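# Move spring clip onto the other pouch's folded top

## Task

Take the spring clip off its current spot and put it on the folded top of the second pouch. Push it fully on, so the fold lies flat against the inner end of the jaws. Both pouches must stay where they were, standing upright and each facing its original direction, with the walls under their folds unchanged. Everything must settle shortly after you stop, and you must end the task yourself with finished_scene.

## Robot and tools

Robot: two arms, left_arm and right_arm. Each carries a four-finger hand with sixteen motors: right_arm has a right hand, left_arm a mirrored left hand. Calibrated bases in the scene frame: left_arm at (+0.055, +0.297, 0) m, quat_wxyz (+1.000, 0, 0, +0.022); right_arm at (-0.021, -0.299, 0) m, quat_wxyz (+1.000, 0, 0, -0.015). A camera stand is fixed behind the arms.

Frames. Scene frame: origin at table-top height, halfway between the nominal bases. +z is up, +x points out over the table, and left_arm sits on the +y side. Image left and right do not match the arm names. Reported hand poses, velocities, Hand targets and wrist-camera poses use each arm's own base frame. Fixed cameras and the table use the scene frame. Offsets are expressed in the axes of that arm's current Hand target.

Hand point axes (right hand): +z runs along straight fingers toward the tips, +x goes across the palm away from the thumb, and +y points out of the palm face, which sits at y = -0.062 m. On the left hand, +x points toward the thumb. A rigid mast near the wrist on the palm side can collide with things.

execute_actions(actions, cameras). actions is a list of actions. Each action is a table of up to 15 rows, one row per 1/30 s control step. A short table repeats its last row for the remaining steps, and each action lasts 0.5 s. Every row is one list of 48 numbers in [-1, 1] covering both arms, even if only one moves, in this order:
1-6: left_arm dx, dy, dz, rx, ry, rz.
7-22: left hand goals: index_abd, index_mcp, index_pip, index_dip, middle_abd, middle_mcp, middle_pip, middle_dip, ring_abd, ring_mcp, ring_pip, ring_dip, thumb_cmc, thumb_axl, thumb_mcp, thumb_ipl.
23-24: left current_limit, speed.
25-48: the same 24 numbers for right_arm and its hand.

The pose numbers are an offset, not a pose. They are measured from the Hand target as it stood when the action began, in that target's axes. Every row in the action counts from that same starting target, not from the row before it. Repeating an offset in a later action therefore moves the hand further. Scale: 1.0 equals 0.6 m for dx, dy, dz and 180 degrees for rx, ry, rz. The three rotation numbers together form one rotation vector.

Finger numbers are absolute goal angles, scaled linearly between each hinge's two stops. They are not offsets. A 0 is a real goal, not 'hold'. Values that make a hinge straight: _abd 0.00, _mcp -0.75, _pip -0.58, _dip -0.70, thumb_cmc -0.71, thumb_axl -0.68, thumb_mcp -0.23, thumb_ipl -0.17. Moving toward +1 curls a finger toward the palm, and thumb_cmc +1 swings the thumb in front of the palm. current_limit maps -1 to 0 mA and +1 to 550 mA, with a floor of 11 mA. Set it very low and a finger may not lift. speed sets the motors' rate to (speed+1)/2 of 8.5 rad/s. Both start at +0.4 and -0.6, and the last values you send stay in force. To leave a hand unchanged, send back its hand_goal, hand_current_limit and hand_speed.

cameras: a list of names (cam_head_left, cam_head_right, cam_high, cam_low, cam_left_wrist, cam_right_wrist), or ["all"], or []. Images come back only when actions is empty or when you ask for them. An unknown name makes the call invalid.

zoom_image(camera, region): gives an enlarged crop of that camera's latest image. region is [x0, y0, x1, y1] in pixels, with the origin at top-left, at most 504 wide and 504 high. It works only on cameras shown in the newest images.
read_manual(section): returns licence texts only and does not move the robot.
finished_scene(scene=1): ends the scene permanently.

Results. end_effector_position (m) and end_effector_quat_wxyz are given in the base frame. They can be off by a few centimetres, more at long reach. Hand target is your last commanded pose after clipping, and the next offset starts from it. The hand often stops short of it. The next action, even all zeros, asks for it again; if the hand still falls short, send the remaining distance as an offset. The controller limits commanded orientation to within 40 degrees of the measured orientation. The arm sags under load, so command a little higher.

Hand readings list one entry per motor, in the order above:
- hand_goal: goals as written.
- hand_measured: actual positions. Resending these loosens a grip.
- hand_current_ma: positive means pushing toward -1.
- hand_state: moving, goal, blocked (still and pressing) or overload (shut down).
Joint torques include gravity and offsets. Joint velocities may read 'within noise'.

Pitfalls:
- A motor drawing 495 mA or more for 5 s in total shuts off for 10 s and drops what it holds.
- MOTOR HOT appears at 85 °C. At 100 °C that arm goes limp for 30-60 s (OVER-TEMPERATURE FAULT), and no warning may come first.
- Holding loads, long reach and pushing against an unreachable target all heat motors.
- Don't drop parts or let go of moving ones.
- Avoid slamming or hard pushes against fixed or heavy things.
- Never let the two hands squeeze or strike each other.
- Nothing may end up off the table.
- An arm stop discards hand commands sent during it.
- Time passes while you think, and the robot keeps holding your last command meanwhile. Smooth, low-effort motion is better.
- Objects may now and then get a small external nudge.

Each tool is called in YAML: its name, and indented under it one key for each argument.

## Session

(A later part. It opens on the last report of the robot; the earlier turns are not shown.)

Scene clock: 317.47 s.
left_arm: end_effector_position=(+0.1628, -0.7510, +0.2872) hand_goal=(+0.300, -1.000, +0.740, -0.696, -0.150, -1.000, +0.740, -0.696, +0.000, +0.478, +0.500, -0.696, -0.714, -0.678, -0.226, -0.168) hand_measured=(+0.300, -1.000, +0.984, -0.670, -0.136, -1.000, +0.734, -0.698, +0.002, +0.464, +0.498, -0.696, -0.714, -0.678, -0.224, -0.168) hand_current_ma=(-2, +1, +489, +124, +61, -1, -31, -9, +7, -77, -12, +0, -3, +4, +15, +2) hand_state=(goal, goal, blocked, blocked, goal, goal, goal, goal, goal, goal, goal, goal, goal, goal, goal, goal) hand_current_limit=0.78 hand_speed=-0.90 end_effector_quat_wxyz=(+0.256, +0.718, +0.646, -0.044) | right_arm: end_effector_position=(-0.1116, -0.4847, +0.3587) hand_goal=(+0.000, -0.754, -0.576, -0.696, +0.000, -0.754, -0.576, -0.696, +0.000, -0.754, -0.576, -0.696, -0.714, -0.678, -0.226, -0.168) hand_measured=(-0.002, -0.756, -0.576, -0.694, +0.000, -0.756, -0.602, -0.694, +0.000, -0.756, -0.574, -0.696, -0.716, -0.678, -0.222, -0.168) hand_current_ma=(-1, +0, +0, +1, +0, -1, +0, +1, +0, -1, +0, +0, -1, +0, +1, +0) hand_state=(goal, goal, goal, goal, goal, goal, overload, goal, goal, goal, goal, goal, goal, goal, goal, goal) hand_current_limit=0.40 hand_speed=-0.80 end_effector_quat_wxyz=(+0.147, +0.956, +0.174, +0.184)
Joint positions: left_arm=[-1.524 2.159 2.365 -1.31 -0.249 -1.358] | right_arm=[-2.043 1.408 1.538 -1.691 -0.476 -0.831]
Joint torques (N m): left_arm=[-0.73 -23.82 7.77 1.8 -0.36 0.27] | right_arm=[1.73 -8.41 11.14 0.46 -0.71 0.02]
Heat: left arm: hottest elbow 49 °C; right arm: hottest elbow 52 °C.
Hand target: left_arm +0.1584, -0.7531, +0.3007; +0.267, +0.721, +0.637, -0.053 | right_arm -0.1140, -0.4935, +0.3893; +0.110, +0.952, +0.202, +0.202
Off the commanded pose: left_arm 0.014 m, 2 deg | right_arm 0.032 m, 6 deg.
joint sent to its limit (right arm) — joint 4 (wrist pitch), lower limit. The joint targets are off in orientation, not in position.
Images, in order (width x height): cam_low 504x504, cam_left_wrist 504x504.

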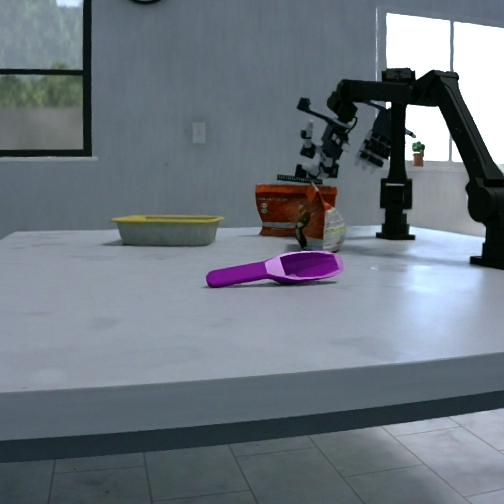

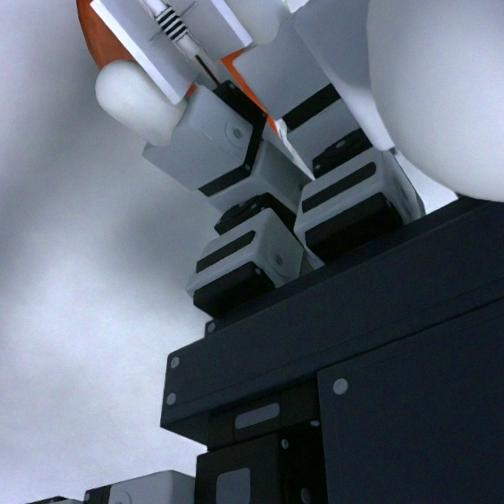

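execute_actions:
  actions:
    - [[0,0,0,0,0,0,0.05,-1.0,0.78,-0.696,-0.05,-1.0,0.70,-0.696,0,0.479,0.5,-0.696,-0.714,-0.678,-0.226,-0.168,0.78,-0.9,0,0,0,0,0,0,0,-0.754,-0.576,-0.696,0,-0.754,-0.576,-0.696,0,-0.754,-0.576,-0.696,-0.714,-0.678,-0.226,-0.168,0.4,-0.8]]
  cameras: ["cam_low","cam_left_wrist"]

zoom_image:
  camera: "cam_low"
  region: [250, 150, 350, 210]

zoom_image:
  camera: "cam_left_wrist"
  region: [60, 0, 300, 160]

Scene clock: 318.60 s.
left_arm: end_effector_position=(+0.1628, -0.7516, +0.2874) hand_goal=(+0.050, -1.000, +0.780, -0.696, -0.050, -1.000, +0.700, -0.696, +0.000, +0.478, +0.500, -0.696, -0.714, -0.678, -0.226, -0.168) hand_measured=(+0.056, -0.974, +0.896, -0.672, -0.024, -1.000, +0.656, -0.712, +0.002, +0.464, +0.498, -0.696, -0.714, -0.678, -0.224, -0.168) hand_current_ma=(+29, +138, +489, +116, +112, -1, -216, -82, +7, -77, -12, +0, -3, +4, +15, +2) hand_state=(goal, blocked, blocked, blocked, blocked, goal, blocked, goal, goal, goal, goal, goal, goal, goal, goal, goal) hand_current_limit=0.78 hand_speed=-0.90 end_effector_quat_wxyz=(+0.257, +0.718, +0.645, -0.045) | right_arm: end_effector_position=(-0.1116, -0.4847, +0.3587) hand_goal=(+0.000, -0.754, -0.576, -0.696, +0.000, -0.754, -0.576, -0.696, +0.000, -0.754, -0.576, -0.696, -0.714, -0.678, -0.226, -0.168) hand_measured=(-0.002, -0.756, -0.576, -0.694, +0.000, -0.756, -0.602, -0.694, +0.000, -0.756, -0.574, -0.696, -0.716, -0.678, -0.222, -0.168) hand_current_ma=(-1, +0, +0, +1, +0, -1, +0, +1, +0, -1, +0, +0, -1, +0, +1, +0) hand_state=(goal, goal, goal, goal, goal, goal, overload, goal, goal, goal, goal, goal, goal, goal, goal, goal) hand_current_limit=0.40 hand_speed=-0.80 end_effector_quat_wxyz=(+0.147, +0.956, +0.174, +0.184)
Joint positions: left_arm=[-1.524 2.159 2.365 -1.307 -0.249 -1.358] | right_arm=[-2.043 1.408 1.538 -1.691 -0.476 -0.831]
Joint torques (N m): left_arm=[-0.79 -23.82 7.8 1.66 -0.34 0.27] | right_arm=[1.79 -8.64 11.21 0.61 -0.66 0.04]
Heat: left arm: hottest elbow 49 °C; right arm: hottest elbow 52 °C.
Hand target: left_arm +0.1584, -0.7531, +0.3007; +0.267, +0.721, +0.637, -0.053 | right_arm -0.1140, -0.4935, +0.3893; +0.110, +0.952, +0.202, +0.202
Off the commanded pose: left_arm 0.014 m, 2 deg | right_arm 0.032 m, 6 deg.
joint sent to its limit (right arm) — joint 4 (wrist pitch), lower limit. The joint targets are off in orientation, not in position.
Images, in order (width x height): cam_low 504x504, cam_left_wrist 504x504.

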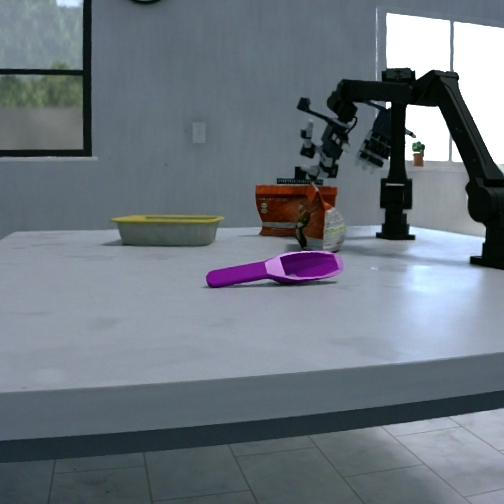

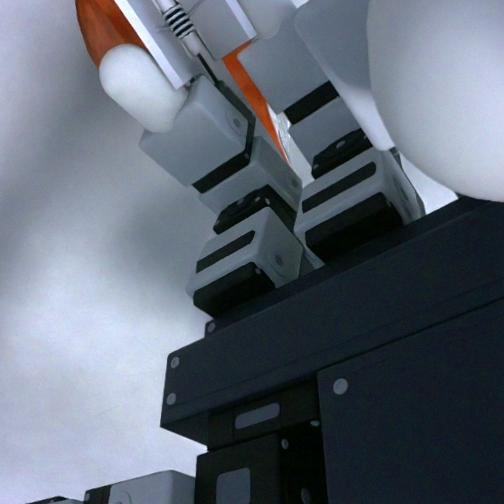

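Scaled by 5.040 from the camera's 504x504 image, which has a finer 720x720 frame.

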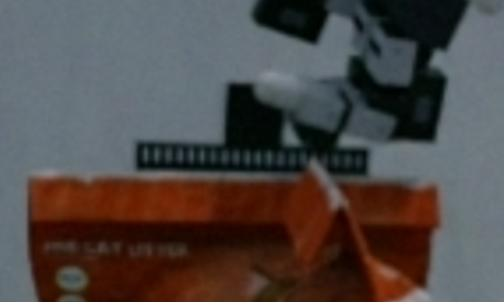

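Scaled by 2.100 from the camera's 504x504 image, which has a finer 720x720 frame.

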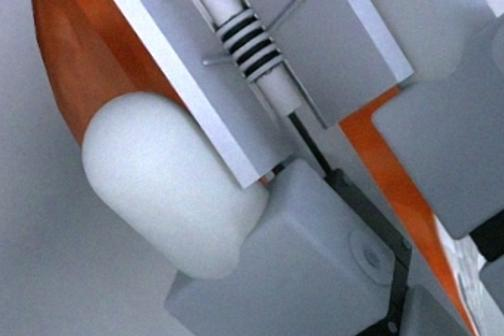

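execute_actions:
  actions: []
  cameras: ["cam_high","cam_low"]

zoom_image:
  camera: "cam_high"
  region: [30, 240, 54, 264]

zoom_image:
  camera: "cam_high"
  region: [20, 200, 90, 284]

zoom_image:
  camera: "cam_low"
  region: [250, 140, 360, 250]

Scene clock: 318.83 s.
left_arm: end_effector_position=(+0.1628, -0.7516, +0.2874) hand_goal=(+0.050, -1.000, +0.780, -0.696, -0.050, -1.000, +0.700, -0.696, +0.000, +0.478, +0.500, -0.696, -0.714, -0.678, -0.226, -0.168) hand_measured=(+0.056, -0.974, +0.896, -0.672, -0.024, -1.000, +0.656, -0.712, +0.002, +0.464, +0.498, -0.696, -0.714, -0.678, -0.224, -0.168) hand_current_ma=(+28, +138, +489, +116, +112, -1, -217, -82, +7, -77, -12, +0, -3, +4, +15, +2) hand_state=(goal, blocked, blocked, blocked, blocked, goal, blocked, goal, goal, goal, goal, goal, goal, goal, goal, goal) hand_current_limit=0.78 hand_speed=-0.90 end_effector_quat_wxyz=(+0.257, +0.718, +0.645, -0.045) | right_arm: end_effector_position=(-0.1116, -0.4847, +0.3587) hand_goal=(+0.000, -0.754, -0.576, -0.696, +0.000, -0.754, -0.576, -0.696, +0.000, -0.754, -0.576, -0.696, -0.714, -0.678, -0.226, -0.168) hand_measured=(-0.002, -0.756, -0.576, -0.694, +0.000, -0.756, -0.602, -0.694, +0.000, -0.756, -0.574, -0.696, -0.716, -0.678, -0.222, -0.168) hand_current_ma=(-1, +0, +0, +1, +0, -1, +0, +1, +0, -1, +0, +0, -1, +0, +1, +0) hand_state=(goal, goal, goal, goal, goal, goal, overload, goal, goal, goal, goal, goal, goal, goal, goal, goal) hand_current_limit=0.40 hand_speed=-0.80 end_effector_quat_wxyz=(+0.147, +0.956, +0.174, +0.184)
Joint positions: left_arm=[-1.524 2.159 2.365 -1.307 -0.249 -1.358] | right_arm=[-2.043 1.408 1.538 -1.691 -0.476 -0.831]
Joint velocities: within noise
Joint torques (N m): left_arm=[-0.73 -23.77 7.79 1.66 -0.34 0.27] | right_arm=[1.9 -9.17 11.19 0.49 -0.69 0.01]
Heat: left arm: hottest elbow 49 °C; right arm: hottest elbow 52 °C.
Hand target: left_arm +0.1584, -0.7531, +0.3007; +0.267, +0.721, +0.637, -0.053 | right_arm -0.1140, -0.4935, +0.3893; +0.110, +0.952, +0.202, +0.202
Off the commanded pose: left_arm 0.014 m, 2 deg | right_arm 0.032 m, 6 deg.
Images, in order (width x height): cam_high 504x504, cam_low 504x504.

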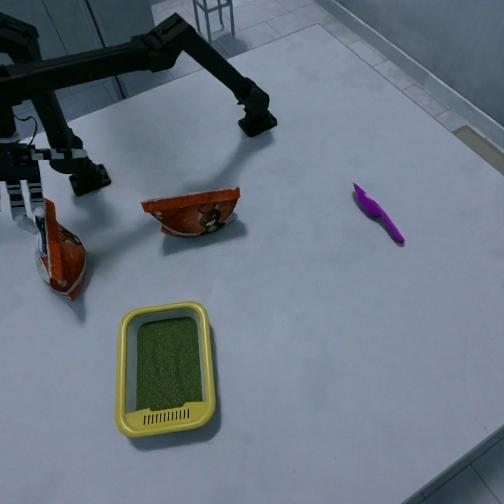

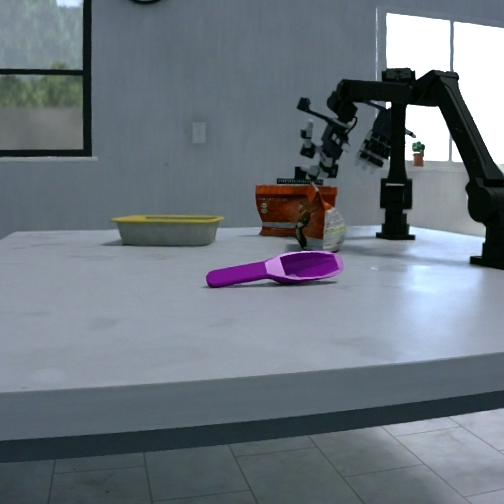

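Scaled by 21.000 from the camera's 504x504 image, which has a finer 720x720 frame.

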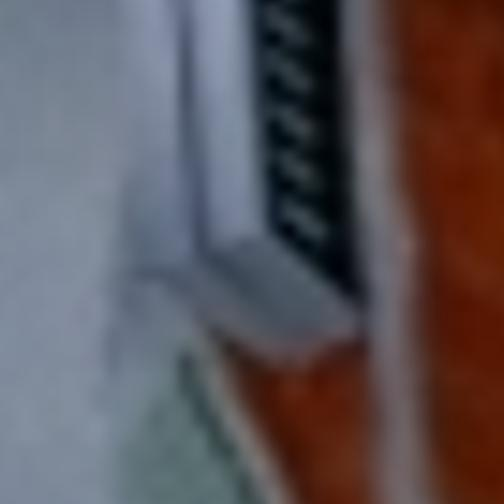

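Scaled by 6.000 from the camera's 504x504 image, which has a finer 720x720 frame.

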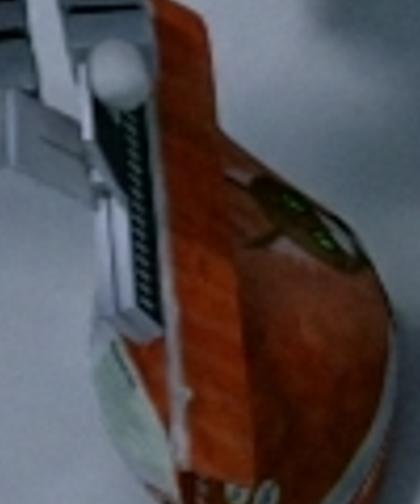

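Scaled by 4.582 from the camera's 504x504 image, which has a finer 720x720 frame.

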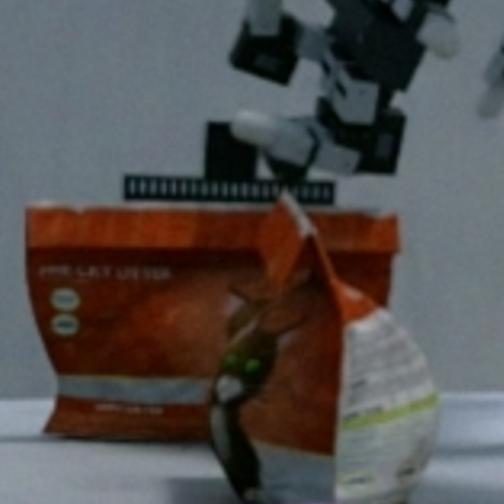

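execute_actions:
  actions:
    - [[-0.0243,0.0185,-0.0497,0,0,0,0.05,-1.0,0.78,-0.696,-0.05,-1.0,0.70,-0.696,0,0.479,0.5,-0.696,-0.714,-0.678,-0.226,-0.168,0.78,-0.9,0,0,0,0,0,0,0,-0.754,-0.576,-0.696,0,-0.754,-0.576,-0.696,0,-0.754,-0.576,-0.696,-0.714,-0.678,-0.226,-0.168,0.4,-0.8]]
  cameras: ["cam_high","cam_low"]

zoom_image:
  camera: "cam_high"
  region: [30, 240, 54, 264]

zoom_image:
  camera: "cam_high"
  region: [20, 200, 90, 284]

zoom_image:
  camera: "cam_low"
  region: [250, 140, 360, 250]

Scene clock: 321.27 s.
left_arm: end_effector_position=(+0.1624, -0.7443, +0.3095) hand_goal=(+0.050, -1.000, +0.780, -0.696, -0.050, -1.000, +0.700, -0.696, +0.000, +0.478, +0.500, -0.696, -0.714, -0.678, -0.226, -0.168) hand_measured=(+0.054, -0.972, +0.890, -0.672, -0.022, -1.000, +0.652, -0.714, +0.002, +0.464, +0.498, -0.696, -0.714, -0.678, -0.224, -0.168) hand_current_ma=(+17, +143, +489, +116, +123, -1, -234, -92, +7, -77, -12, +0, -3, +4, +15, +2) hand_state=(goal, blocked, blocked, blocked, blocked, goal, blocked, goal, goal, goal, goal, goal, goal, goal, goal, goal) hand_current_limit=0.78 hand_speed=-0.90 end_effector_quat_wxyz=(+0.250, +0.721, +0.645, -0.039) | right_arm: end_effector_position=(-0.1116, -0.4847, +0.3587) hand_goal=(+0.000, -0.754, -0.576, -0.696, +0.000, -0.754, -0.576, -0.696, +0.000, -0.754, -0.576, -0.696, -0.714, -0.678, -0.226, -0.168) hand_measured=(-0.002, -0.756, -0.576, -0.694, +0.000, -0.756, -0.602, -0.694, +0.000, -0.756, -0.574, -0.696, -0.716, -0.678, -0.222, -0.168) hand_current_ma=(-1, +0, +0, +1, +0, -1, +0, +1, +0, -1, +0, +0, -1, +0, +1, +0) hand_state=(goal, goal, goal, goal, goal, goal, overload, goal, goal, goal, goal, goal, goal, goal, goal, goal) hand_current_limit=0.40 hand_speed=-0.80 end_effector_quat_wxyz=(+0.147, +0.956, +0.174, +0.184)
Joint positions: left_arm=[-1.524 2.168 2.446 -1.397 -0.248 -1.355] | right_arm=[-2.043 1.408 1.538 -1.691 -0.476 -0.831]
Joint torques (N m): left_arm=[-0.67 -21.71 13.12 0.69 -0.36 0.25] | right_arm=[1.49 -9.23 11.23 0.57 -0.67 0]
Heat: left arm: hottest elbow 49 °C; right arm: hottest elbow 52 °C.
Hand target: left_arm +0.1583, -0.7531, +0.3357; +0.267, +0.721, +0.637, -0.054 | right_arm -0.1140, -0.4935, +0.3893; +0.110, +0.952, +0.202, +0.202
Off the commanded pose: left_arm 0.028 m, 3 deg | right_arm 0.032 m, 6 deg.
joint sent to its limit (right arm) — joint 4 (wrist pitch), lower limit. The joint targets are off in orientation, not in position.
Images, in order (width x height): cam_high 504x504, cam_low 504x504.

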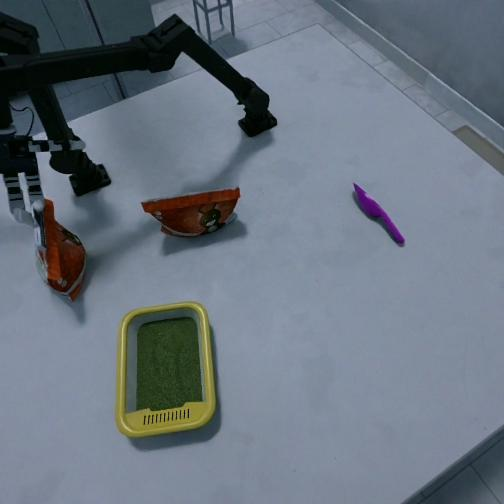

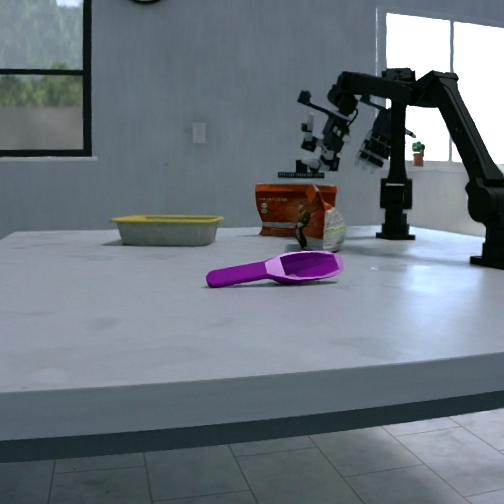

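Scaled by 21.000 from the camera's 504x504 image, which has a finer 720x720 frame.

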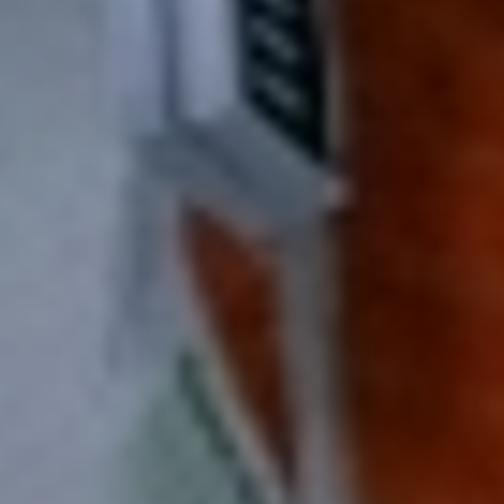

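Scaled by 6.000 from the camera's 504x504 image, which has a finer 720x720 frame.

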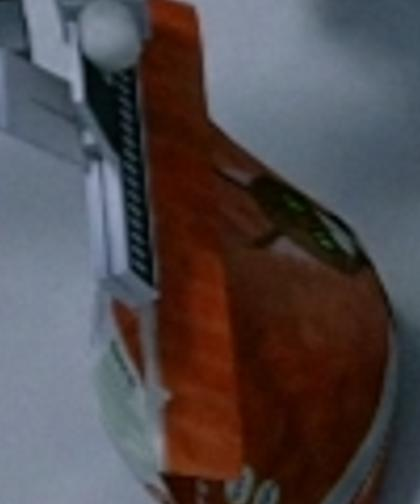

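Scaled by 4.582 from the camera's 504x504 image, which has a finer 720x720 frame.

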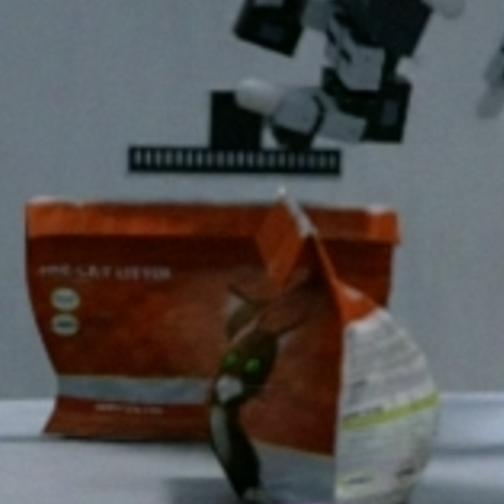

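execute_actions:
  actions:
    - [[0.0195,-0.0083,0.0227,0,0,0,0.15,-1.0,0.78,-0.696,-0.15,-1.0,0.70,-0.696,0,0.479,0.5,-0.696,-0.714,-0.678,-0.226,-0.168,0.78,-0.9,0,0,0,0,0,0,0,-0.754,-0.576,-0.696,0,-0.754,-0.576,-0.696,0,-0.754,-0.576,-0.696,-0.714,-0.678,-0.226,-0.168,0.4,-0.8]]
  cameras: ["cam_high","cam_low","cam_left_wrist"]

zoom_image:
  camera: "cam_high"
  region: [30, 240, 54, 264]

zoom_image:
  camera: "cam_left_wrist"
  region: [60, 0, 300, 160]

zoom_image:
  camera: "cam_low"
  region: [250, 140, 360, 250]

Scene clock: 324.10 s.
left_arm: end_effector_position=(+0.1625, -0.7487, +0.2981) hand_goal=(+0.150, -1.000, +0.780, -0.696, -0.150, -1.000, +0.700, -0.696, +0.000, +0.478, +0.500, -0.696, -0.714, -0.678, -0.226, -0.168) hand_measured=(+0.122, -0.972, +0.890, -0.672, -0.060, -1.000, +0.652, -0.714, +0.002, +0.464, +0.498, -0.696, -0.714, -0.678, -0.224, -0.168) hand_current_ma=(-117, +143, +489, +116, +394, -1, -234, -92, +7, -77, -12, +0, -3, +4, +15, +2) hand_state=(blocked, blocked, blocked, blocked, blocked, goal, blocked, goal, goal, goal, goal, goal, goal, goal, goal, goal) hand_current_limit=0.78 hand_speed=-0.90 end_effector_quat_wxyz=(+0.253, +0.720, +0.645, -0.042) | right_arm: end_effector_position=(-0.1116, -0.4847, +0.3587) hand_goal=(+0.000, -0.754, -0.576, -0.696, +0.000, -0.754, -0.576, -0.696, +0.000, -0.754, -0.576, -0.696, -0.714, -0.678, -0.226, -0.168) hand_measured=(-0.002, -0.756, -0.576, -0.694, +0.000, -0.756, -0.602, -0.694, +0.000, -0.756, -0.574, -0.696, -0.716, -0.678, -0.222, -0.168) hand_current_ma=(-1, +0, +0, +1, +0, -1, +0, +1, +0, -1, +0, +0, -1, +0, +1, +0) hand_state=(goal, goal, goal, goal, goal, goal, overload, goal, goal, goal, goal, goal, goal, goal, goal, goal) hand_current_limit=0.40 hand_speed=-0.80 end_effector_quat_wxyz=(+0.147, +0.956, +0.174, +0.184)
Joint positions: left_arm=[-1.524 2.166 2.408 -1.354 -0.248 -1.355] | right_arm=[-2.043 1.408 1.538 -1.691 -0.476 -0.831]
Joint torques (N m): left_arm=[-0.56 -24.41 7.71 1.65 -0.33 0.25] | right_arm=[1.61 -8.47 11.29 0.47 -0.68 0.05]
Heat: left arm: hottest elbow 49 °C; right arm: hottest elbow 52 °C.
Hand target: left_arm +0.1593, -0.7486, +0.3178; +0.267, +0.721, +0.637, -0.054 | right_arm -0.1140, -0.4935, +0.3893; +0.110, +0.952, +0.202, +0.202
Off the commanded pose: left_arm 0.020 m, 2 deg | right_arm 0.032 m, 6 deg.
joint sent to its limit (right arm) — joint 4 (wrist pitch), lower limit. The joint targets are off in orientation, not in position.
Images, in order (width x height): cam_high 504x504, cam_low 504x504, cam_left_wrist 504x504.

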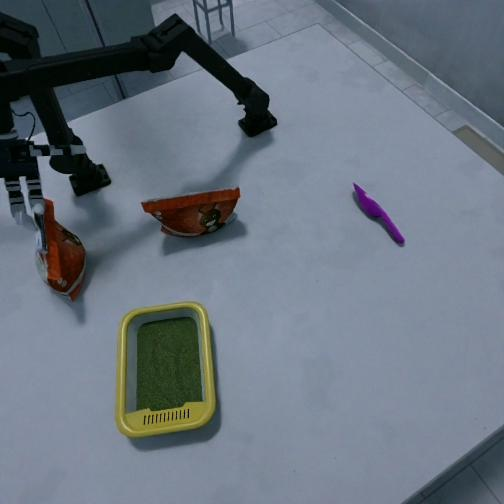

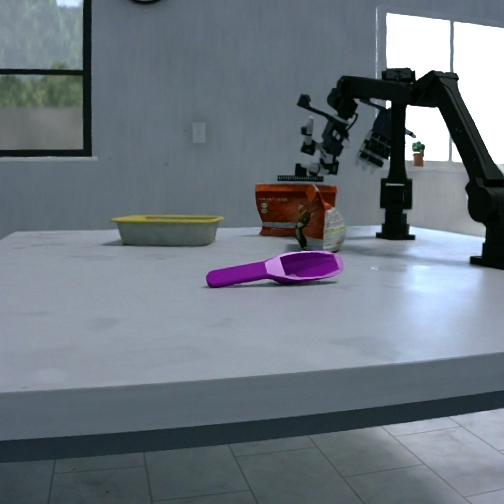

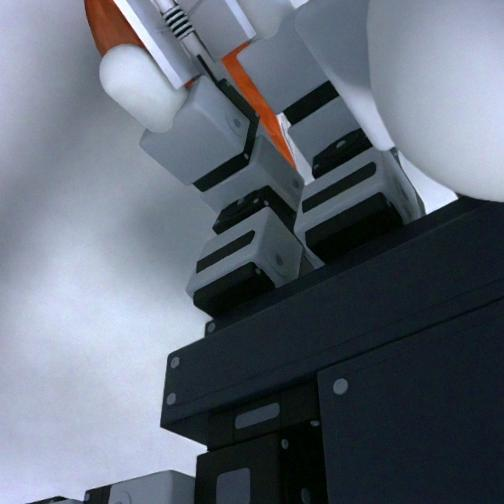

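Scaled by 21.000 from the camera's 504x504 image, which has a finer 720x720 frame.

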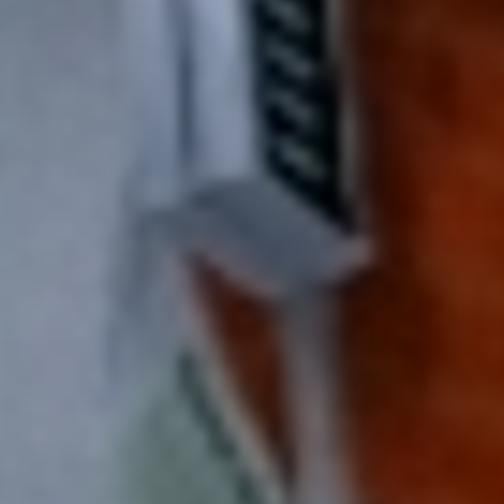

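Scaled by 2.100 from the camera's 504x504 image, which has a finer 720x720 frame.

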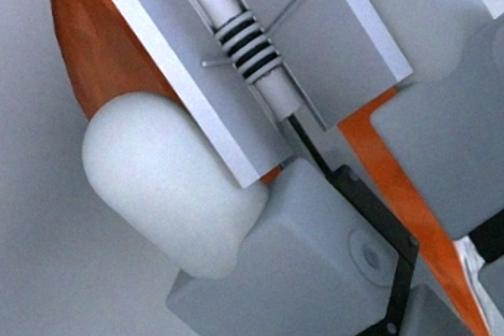

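Scaled by 4.582 from the camera's 504x504 image, which has a finer 720x720 frame.

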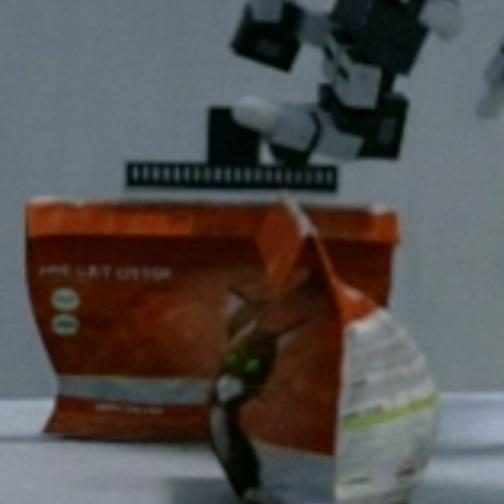

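execute_actions:
  actions:
    - [[0,0,0,0,0,0,0.2,-1.0,0.78,-0.696,-0.3,-1.0,0.70,-0.696,0,0.479,0.5,-0.696,-0.714,-0.678,-0.226,-0.168,0.78,-0.9,0,0,0,0,0,0,0,-0.754,-0.576,-0.696,0,-0.754,-0.576,-0.696,0,-0.754,-0.576,-0.696,-0.714,-0.678,-0.226,-0.168,0.4,-0.8]]
    - [[0.0097,-0.0074,0.0199,0,0,0,0.2,-1.0,0.78,-0.696,-0.3,-1.0,0.70,-0.696,0,0.479,0.5,-0.696,-0.714,-0.678,-0.226,-0.168,0.78,-0.9,0,0,0,0,0,0,0,-0.754,-0.576,-0.696,0,-0.754,-0.576,-0.696,0,-0.754,-0.576,-0.696,-0.714,-0.678,-0.226,-0.168,0.4,-0.8]]
  cameras: ["cam_high","cam_low","cam_left_wrist"]

zoom_image:
  camera: "cam_high"
  region: [30, 240, 54, 264]

zoom_image:
  camera: "cam_left_wrist"
  region: [60, 0, 300, 160]

zoom_image:
  camera: "cam_low"
  region: [250, 140, 360, 250]

Scene clock: 325.70 s.
left_arm: end_effector_position=(+0.1626, -0.7481, +0.2907) hand_goal=(+0.200, -1.000, +0.780, -0.696, -0.300, -1.000, +0.700, -0.696, +0.000, +0.478, +0.500, -0.696, -0.714, -0.678, -0.226, -0.168) hand_measured=(+0.160, -0.974, +0.890, -0.672, -0.088, -1.000, +0.652, -0.714, +0.002, +0.464, +0.498, -0.696, -0.714, -0.678, -0.224, -0.168) hand_current_ma=(-176, +134, +489, +117, +489, -1, -234, -92, +7, -77, -12, +0, -3, +4, +15, +2) hand_state=(blocked, blocked, blocked, blocked, blocked, goal, blocked, goal, goal, goal, goal, goal, goal, goal, goal, goal) hand_current_limit=0.78 hand_speed=-0.90 end_effector_quat_wxyz=(+0.257, +0.719, +0.644, -0.045) | right_arm: end_effector_position=(-0.1116, -0.4847, +0.3587) hand_goal=(+0.000, -0.754, -0.576, -0.696, +0.000, -0.754, -0.576, -0.696, +0.000, -0.754, -0.576, -0.696, -0.714, -0.678, -0.226, -0.168) hand_measured=(-0.002, -0.756, -0.576, -0.694, +0.000, -0.756, -0.602, -0.694, +0.000, -0.756, -0.574, -0.696, -0.716, -0.678, -0.222, -0.168) hand_current_ma=(-1, +0, +0, +1, +0, -1, +0, +1, +0, -1, +0, +0, -1, +0, +1, +0) hand_state=(goal, goal, goal, goal, goal, goal, overload, goal, goal, goal, goal, goal, goal, goal, goal, goal) hand_current_limit=0.40 hand_speed=-0.80 end_effector_quat_wxyz=(+0.147, +0.956, +0.174, +0.184)
Joint positions: left_arm=[-1.524 2.145 2.35 -1.305 -0.248 -1.355] | right_arm=[-2.043 1.408 1.538 -1.691 -0.476 -0.831]
Joint torques (N m): left_arm=[-0.5 -23.65 7.43 1.7 -0.32 0.25] | right_arm=[1.44 -8.76 11.34 0.4 -0.72 0.04]
Heat: left arm: hottest elbow 49 °C; right arm: hottest elbow 52 °C.
Hand target: left_arm +0.1593, -0.7487, +0.3036; +0.267, +0.721, +0.637, -0.054 | right_arm -0.1140, -0.4935, +0.3893; +0.110, +0.952, +0.202, +0.202
Off the commanded pose: left_arm 0.014 m, 2 deg | right_arm 0.032 m, 6 deg.
joint sent to its limit (right arm) — joint 4 (wrist pitch), lower limit. The joint targets are off in orientation, not in position.
Images, in order (width x height): cam_high 504x504, cam_low 504x504, cam_left_wrist 504x504.

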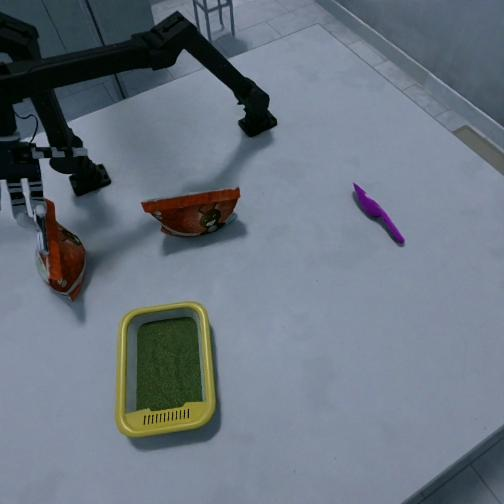

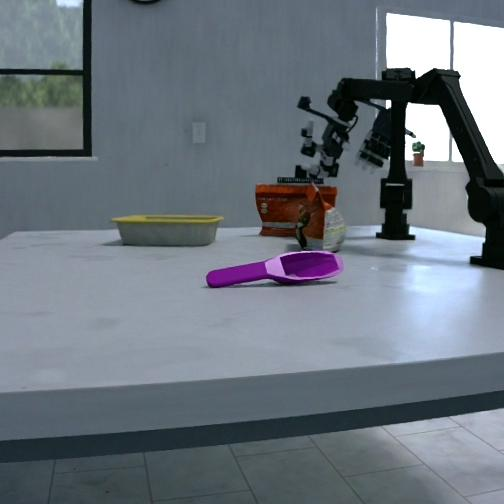

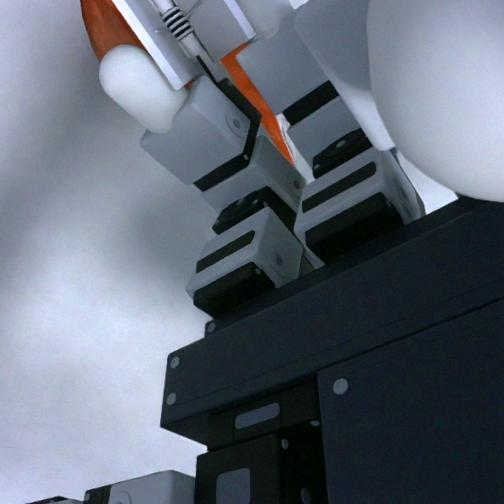

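Scaled by 21.000 from the camera's 504x504 image, which has a finer 720x720 frame.

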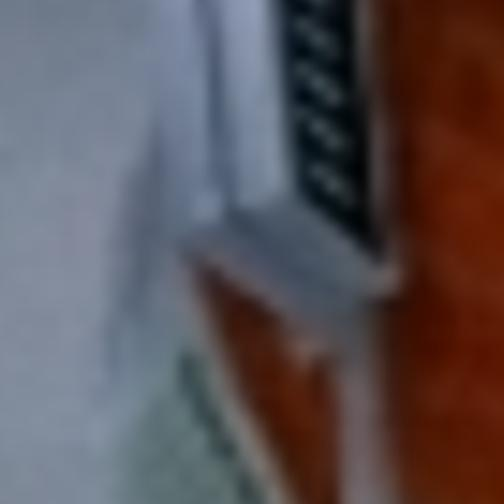

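Scaled by 2.100 from the camera's 504x504 image, which has a finer 720x720 frame.

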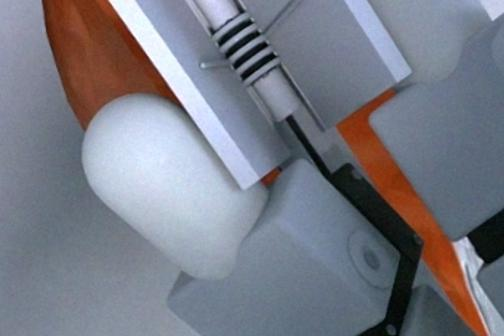

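Scaled by 4.582 from the camera's 504x504 image, which has a finer 720x720 frame.

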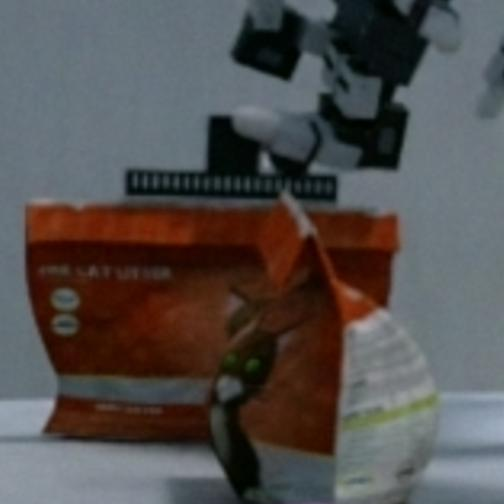

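execute_actions:
  actions:
    - [[-0.0194,0.0148,-0.0398,0,0,0,0.1,-1.0,0.78,-0.696,-0.05,-1.0,0.70,-0.696,0,0.479,0.5,-0.696,-0.714,-0.678,-0.226,-0.168,0.78,-0.9,0,0,0,0,0,0,0,-0.754,-0.576,-0.696,0,-0.754,-0.576,-0.696,0,-0.754,-0.576,-0.696,-0.714,-0.678,-0.226,-0.168,0.4,-0.8]]
    - [[0,0,0,0,0,0,-0.03,-1.0,0.78,-0.696,0.05,-1.0,0.72,-0.696,0,0.479,0.5,-0.696,-0.714,-0.678,-0.226,-0.168,0.78,-0.9,0,0,0,0,0,0,0,-0.754,-0.576,-0.696,0,-0.754,-0.576,-0.696,0,-0.754,-0.576,-0.696,-0.714,-0.678,-0.226,-0.168,0.4,-0.8]]
  cameras: ["cam_high","cam_low","cam_left_wrist"]

zoom_image:
  camera: "cam_high"
  region: [20, 200, 80, 272]

zoom_image:
  camera: "cam_left_wrist"
  region: [60, 0, 300, 160]

zoom_image:
  camera: "cam_low"
  region: [250, 140, 360, 250]

Scene clock: 329.33 s.
left_arm: end_effector_position=(+0.1622, -0.7399, +0.3008) hand_goal=(-0.030, -1.000, +0.780, -0.696, +0.050, -1.000, +0.720, -0.696, +0.000, +0.478, +0.500, -0.696, -0.714, -0.678, -0.226, -0.168) hand_measured=(-0.028, -0.970, +0.846, -0.672, +0.070, -1.000, +0.650, -0.718, +0.002, +0.464, +0.498, -0.696, -0.714, -0.678, -0.224, -0.168) hand_current_ma=(+4, +160, +330, +117, +87, -1, -351, -105, +7, -77, -12, +0, -3, +4, +15, +2) hand_state=(goal, blocked, blocked, blocked, blocked, goal, blocked, blocked, goal, goal, goal, goal, goal, goal, goal, goal) hand_current_limit=0.78 hand_speed=-0.90 end_effector_quat_wxyz=(+0.247, +0.723, +0.645, -0.037) | right_arm: end_effector_position=(-0.1116, -0.4847, +0.3587) hand_goal=(+0.000, -0.754, -0.576, -0.696, +0.000, -0.754, -0.576, -0.696, +0.000, -0.754, -0.576, -0.696, -0.714, -0.678, -0.226, -0.168) hand_measured=(-0.002, -0.756, -0.576, -0.694, +0.000, -0.756, -0.602, -0.694, +0.000, -0.756, -0.574, -0.696, -0.716, -0.678, -0.222, -0.168) hand_current_ma=(-1, +0, +0, +1, +0, -1, +0, +1, +0, -1, +0, +0, -1, +0, +1, +0) hand_state=(goal, goal, goal, goal, goal, goal, overload, goal, goal, goal, goal, goal, goal, goal, goal, goal) hand_current_limit=0.40 hand_speed=-0.80 end_effector_quat_wxyz=(+0.147, +0.956, +0.174, +0.184)
Joint positions: left_arm=[-1.524 2.145 2.383 -1.367 -0.248 -1.354] | right_arm=[-2.043 1.408 1.538 -1.691 -0.476 -0.831]
Joint torques (N m): left_arm=[-0.56 -21.89 13.37 0.69 -0.35 0.25] | right_arm=[1.55 -9.29 11.26 0.47 -0.69 0.04]
Heat: left arm: hottest elbow 49 °C; right arm: hottest elbow 52 °C.
Hand target: left_arm +0.1593, -0.7486, +0.3315; +0.267, +0.721, +0.637, -0.053 | right_arm -0.1140, -0.4935, +0.3893; +0.110, +0.952, +0.202, +0.202
Off the commanded pose: left_arm 0.032 m, 3 deg | right_arm 0.032 m, 6 deg.
joint sent to its limit (right arm) — joint 4 (wrist pitch), lower limit. The joint targets are off in orientation, not in position.
Images, in order (width x height): cam_high 504x504, cam_low 504x504, cam_left_wrist 504x504.

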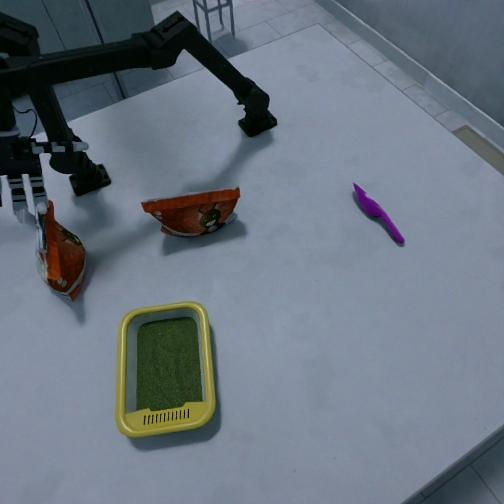

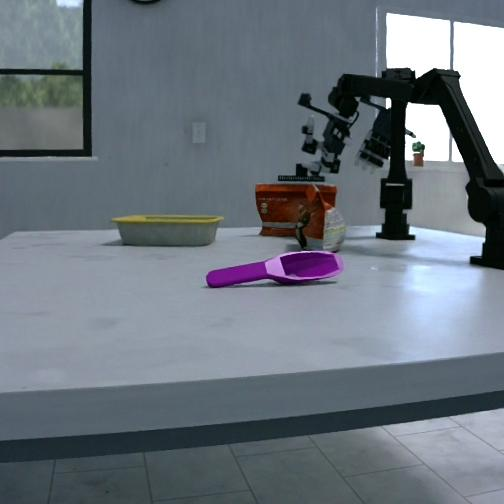

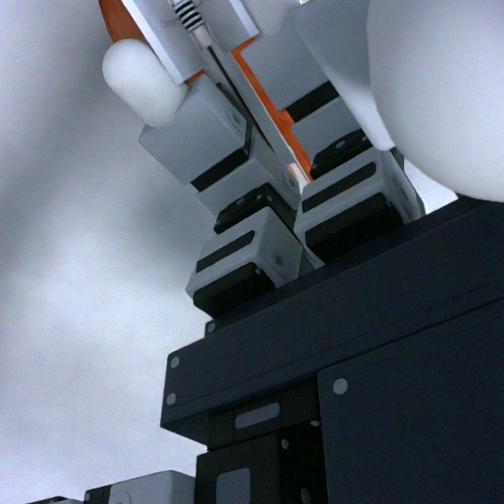

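Scaled by 7.000 from the camera's 504x504 image, which has a finer 720x720 frame.

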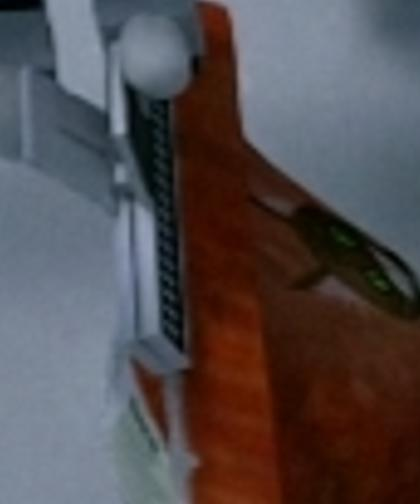

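Scaled by 2.100 from the camera's 504x504 image, which has a finer 720x720 frame.

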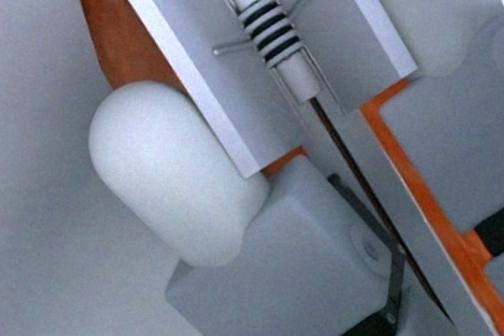

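Scaled by 4.582 from the camera's 504x504 image, which has a finer 720x720 frame.

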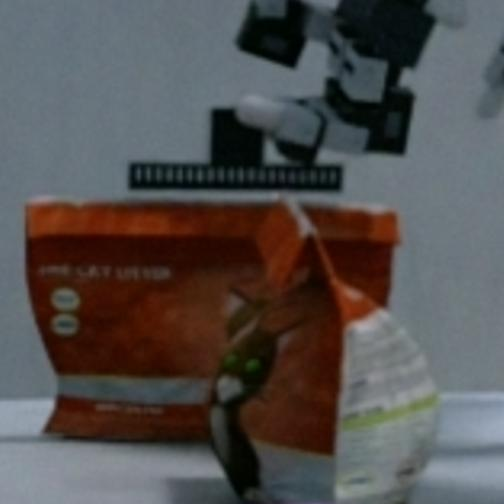

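execute_actions:
  actions:
    - [[0,0,0,0,0,0,-0.08,-1.0,0.78,-0.696,0.08,-1.0,0.72,-0.696,0,0.479,0.5,-0.696,-0.714,-0.678,-0.226,-0.168,0.78,-0.9,0,0,0,0,0,0,0,-0.754,-0.576,-0.696,0,-0.754,-0.576,-0.696,0,-0.754,-0.576,-0.696,-0.714,-0.678,-0.226,-0.168,0.4,-0.8]]
  cameras: ["cam_high","cam_low","cam_left_wrist"]

zoom_image:
  camera: "cam_high"
  region: [30, 235, 54, 259]

zoom_image:
  camera: "cam_left_wrist"
  region: [60, 0, 300, 160]

zoom_image:
  camera: "cam_low"
  region: [250, 140, 360, 250]

Scene clock: 330.40 s.
left_arm: end_effector_position=(+0.1622, -0.7398, +0.3008) hand_goal=(-0.080, -1.000, +0.780, -0.696, +0.080, -1.000, +0.720, -0.696, +0.000, +0.478, +0.500, -0.696, -0.714, -0.678, -0.226, -0.168) hand_measured=(-0.080, -0.970, +0.834, -0.674, +0.098, -1.000, +0.650, -0.718, +0.002, +0.464, +0.498, -0.696, -0.714, -0.678, -0.224, -0.168) hand_current_ma=(+2, +157, +264, +104, +78, -1, -351, -105, +7, -77, -12, +0, -3, +4, +15, +2) hand_state=(goal, blocked, blocked, blocked, goal, goal, blocked, blocked, goal, goal, goal, goal, goal, goal, goal, goal) hand_current_limit=0.78 hand_speed=-0.90 end_effector_quat_wxyz=(+0.246, +0.723, +0.645, -0.037) | right_arm: end_effector_position=(-0.1116, -0.4847, +0.3587) hand_goal=(+0.000, -0.754, -0.576, -0.696, +0.000, -0.754, -0.576, -0.696, +0.000, -0.754, -0.576, -0.696, -0.714, -0.678, -0.226, -0.168) hand_measured=(-0.002, -0.756, -0.576, -0.694, +0.000, -0.756, -0.602, -0.694, +0.000, -0.756, -0.574, -0.696, -0.716, -0.678, -0.222, -0.168) hand_current_ma=(-1, +0, +0, +1, +0, -1, +0, +1, +0, -1, +0, +0, -1, +0, +1, +0) hand_state=(goal, goal, goal, goal, goal, goal, overload, goal, goal, goal, goal, goal, goal, goal, goal, goal) hand_current_limit=0.40 hand_speed=-0.80 end_effector_quat_wxyz=(+0.147, +0.956, +0.174, +0.184)
Joint positions: left_arm=[-1.524 2.145 2.383 -1.367 -0.248 -1.354] | right_arm=[-2.043 1.408 1.538 -1.691 -0.476 -0.831]
Joint torques (N m): left_arm=[-0.62 -21.83 13.34 0.65 -0.33 0.25] | right_arm=[1.96 -9.05 11.29 0.43 -0.67 0.02]
Heat: left arm: hottest elbow 49 °C; right arm: hottest elbow 52 °C.
Hand target: left_arm +0.1593, -0.7486, +0.3315; +0.267, +0.721, +0.637, -0.053 | right_arm -0.1140, -0.4935, +0.3893; +0.110, +0.952, +0.202, +0.202
Off the commanded pose: left_arm 0.032 m, 3 deg | right_arm 0.032 m, 6 deg.
joint sent to its limit (right arm) — joint 4 (wrist pitch), lower limit. The joint targets are off in orientation, not in position.
Images, in order (width x height): cam_high 504x504, cam_low 504x504, cam_left_wrist 504x504.

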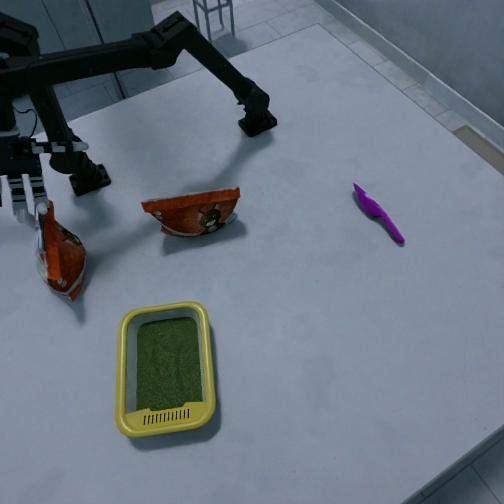

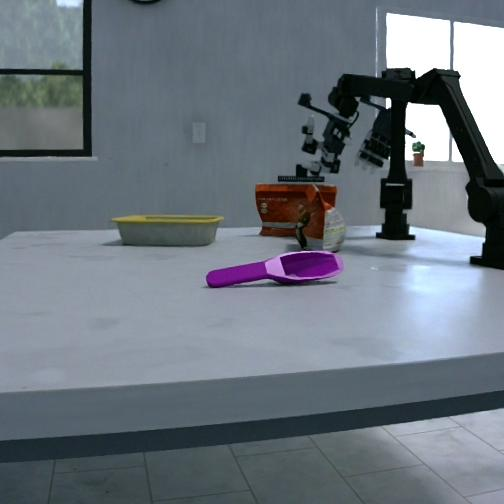

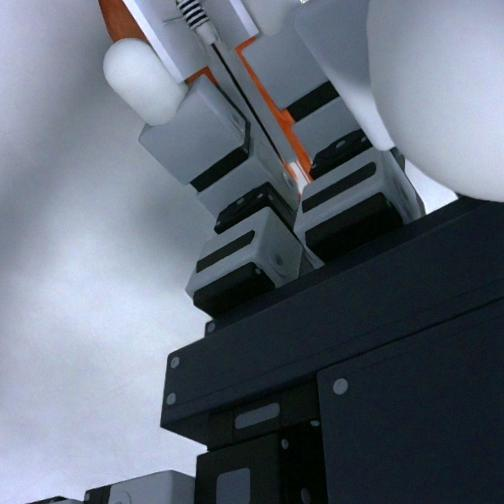

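Scaled by 21.000 from the camera's 504x504 image, which has a finer 720x720 frame.

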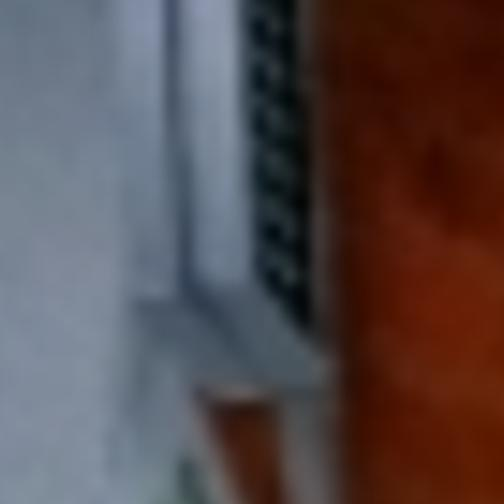

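Scaled by 2.100 from the camera's 504x504 image, which has a finer 720x720 frame.

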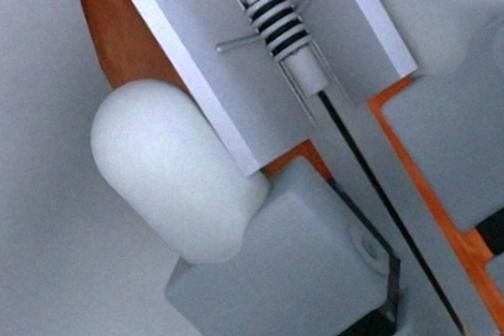

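Scaled by 4.582 from the camera's 504x504 image, which has a finer 720x720 frame.

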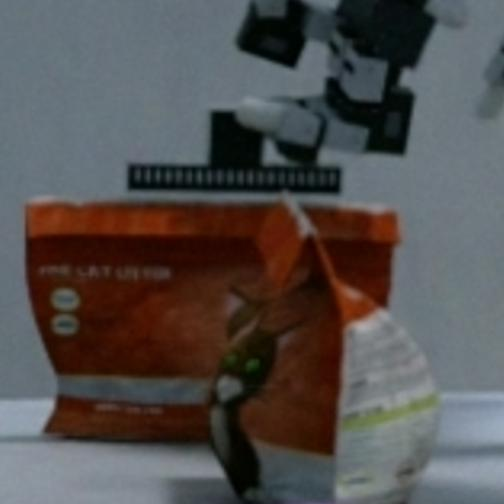

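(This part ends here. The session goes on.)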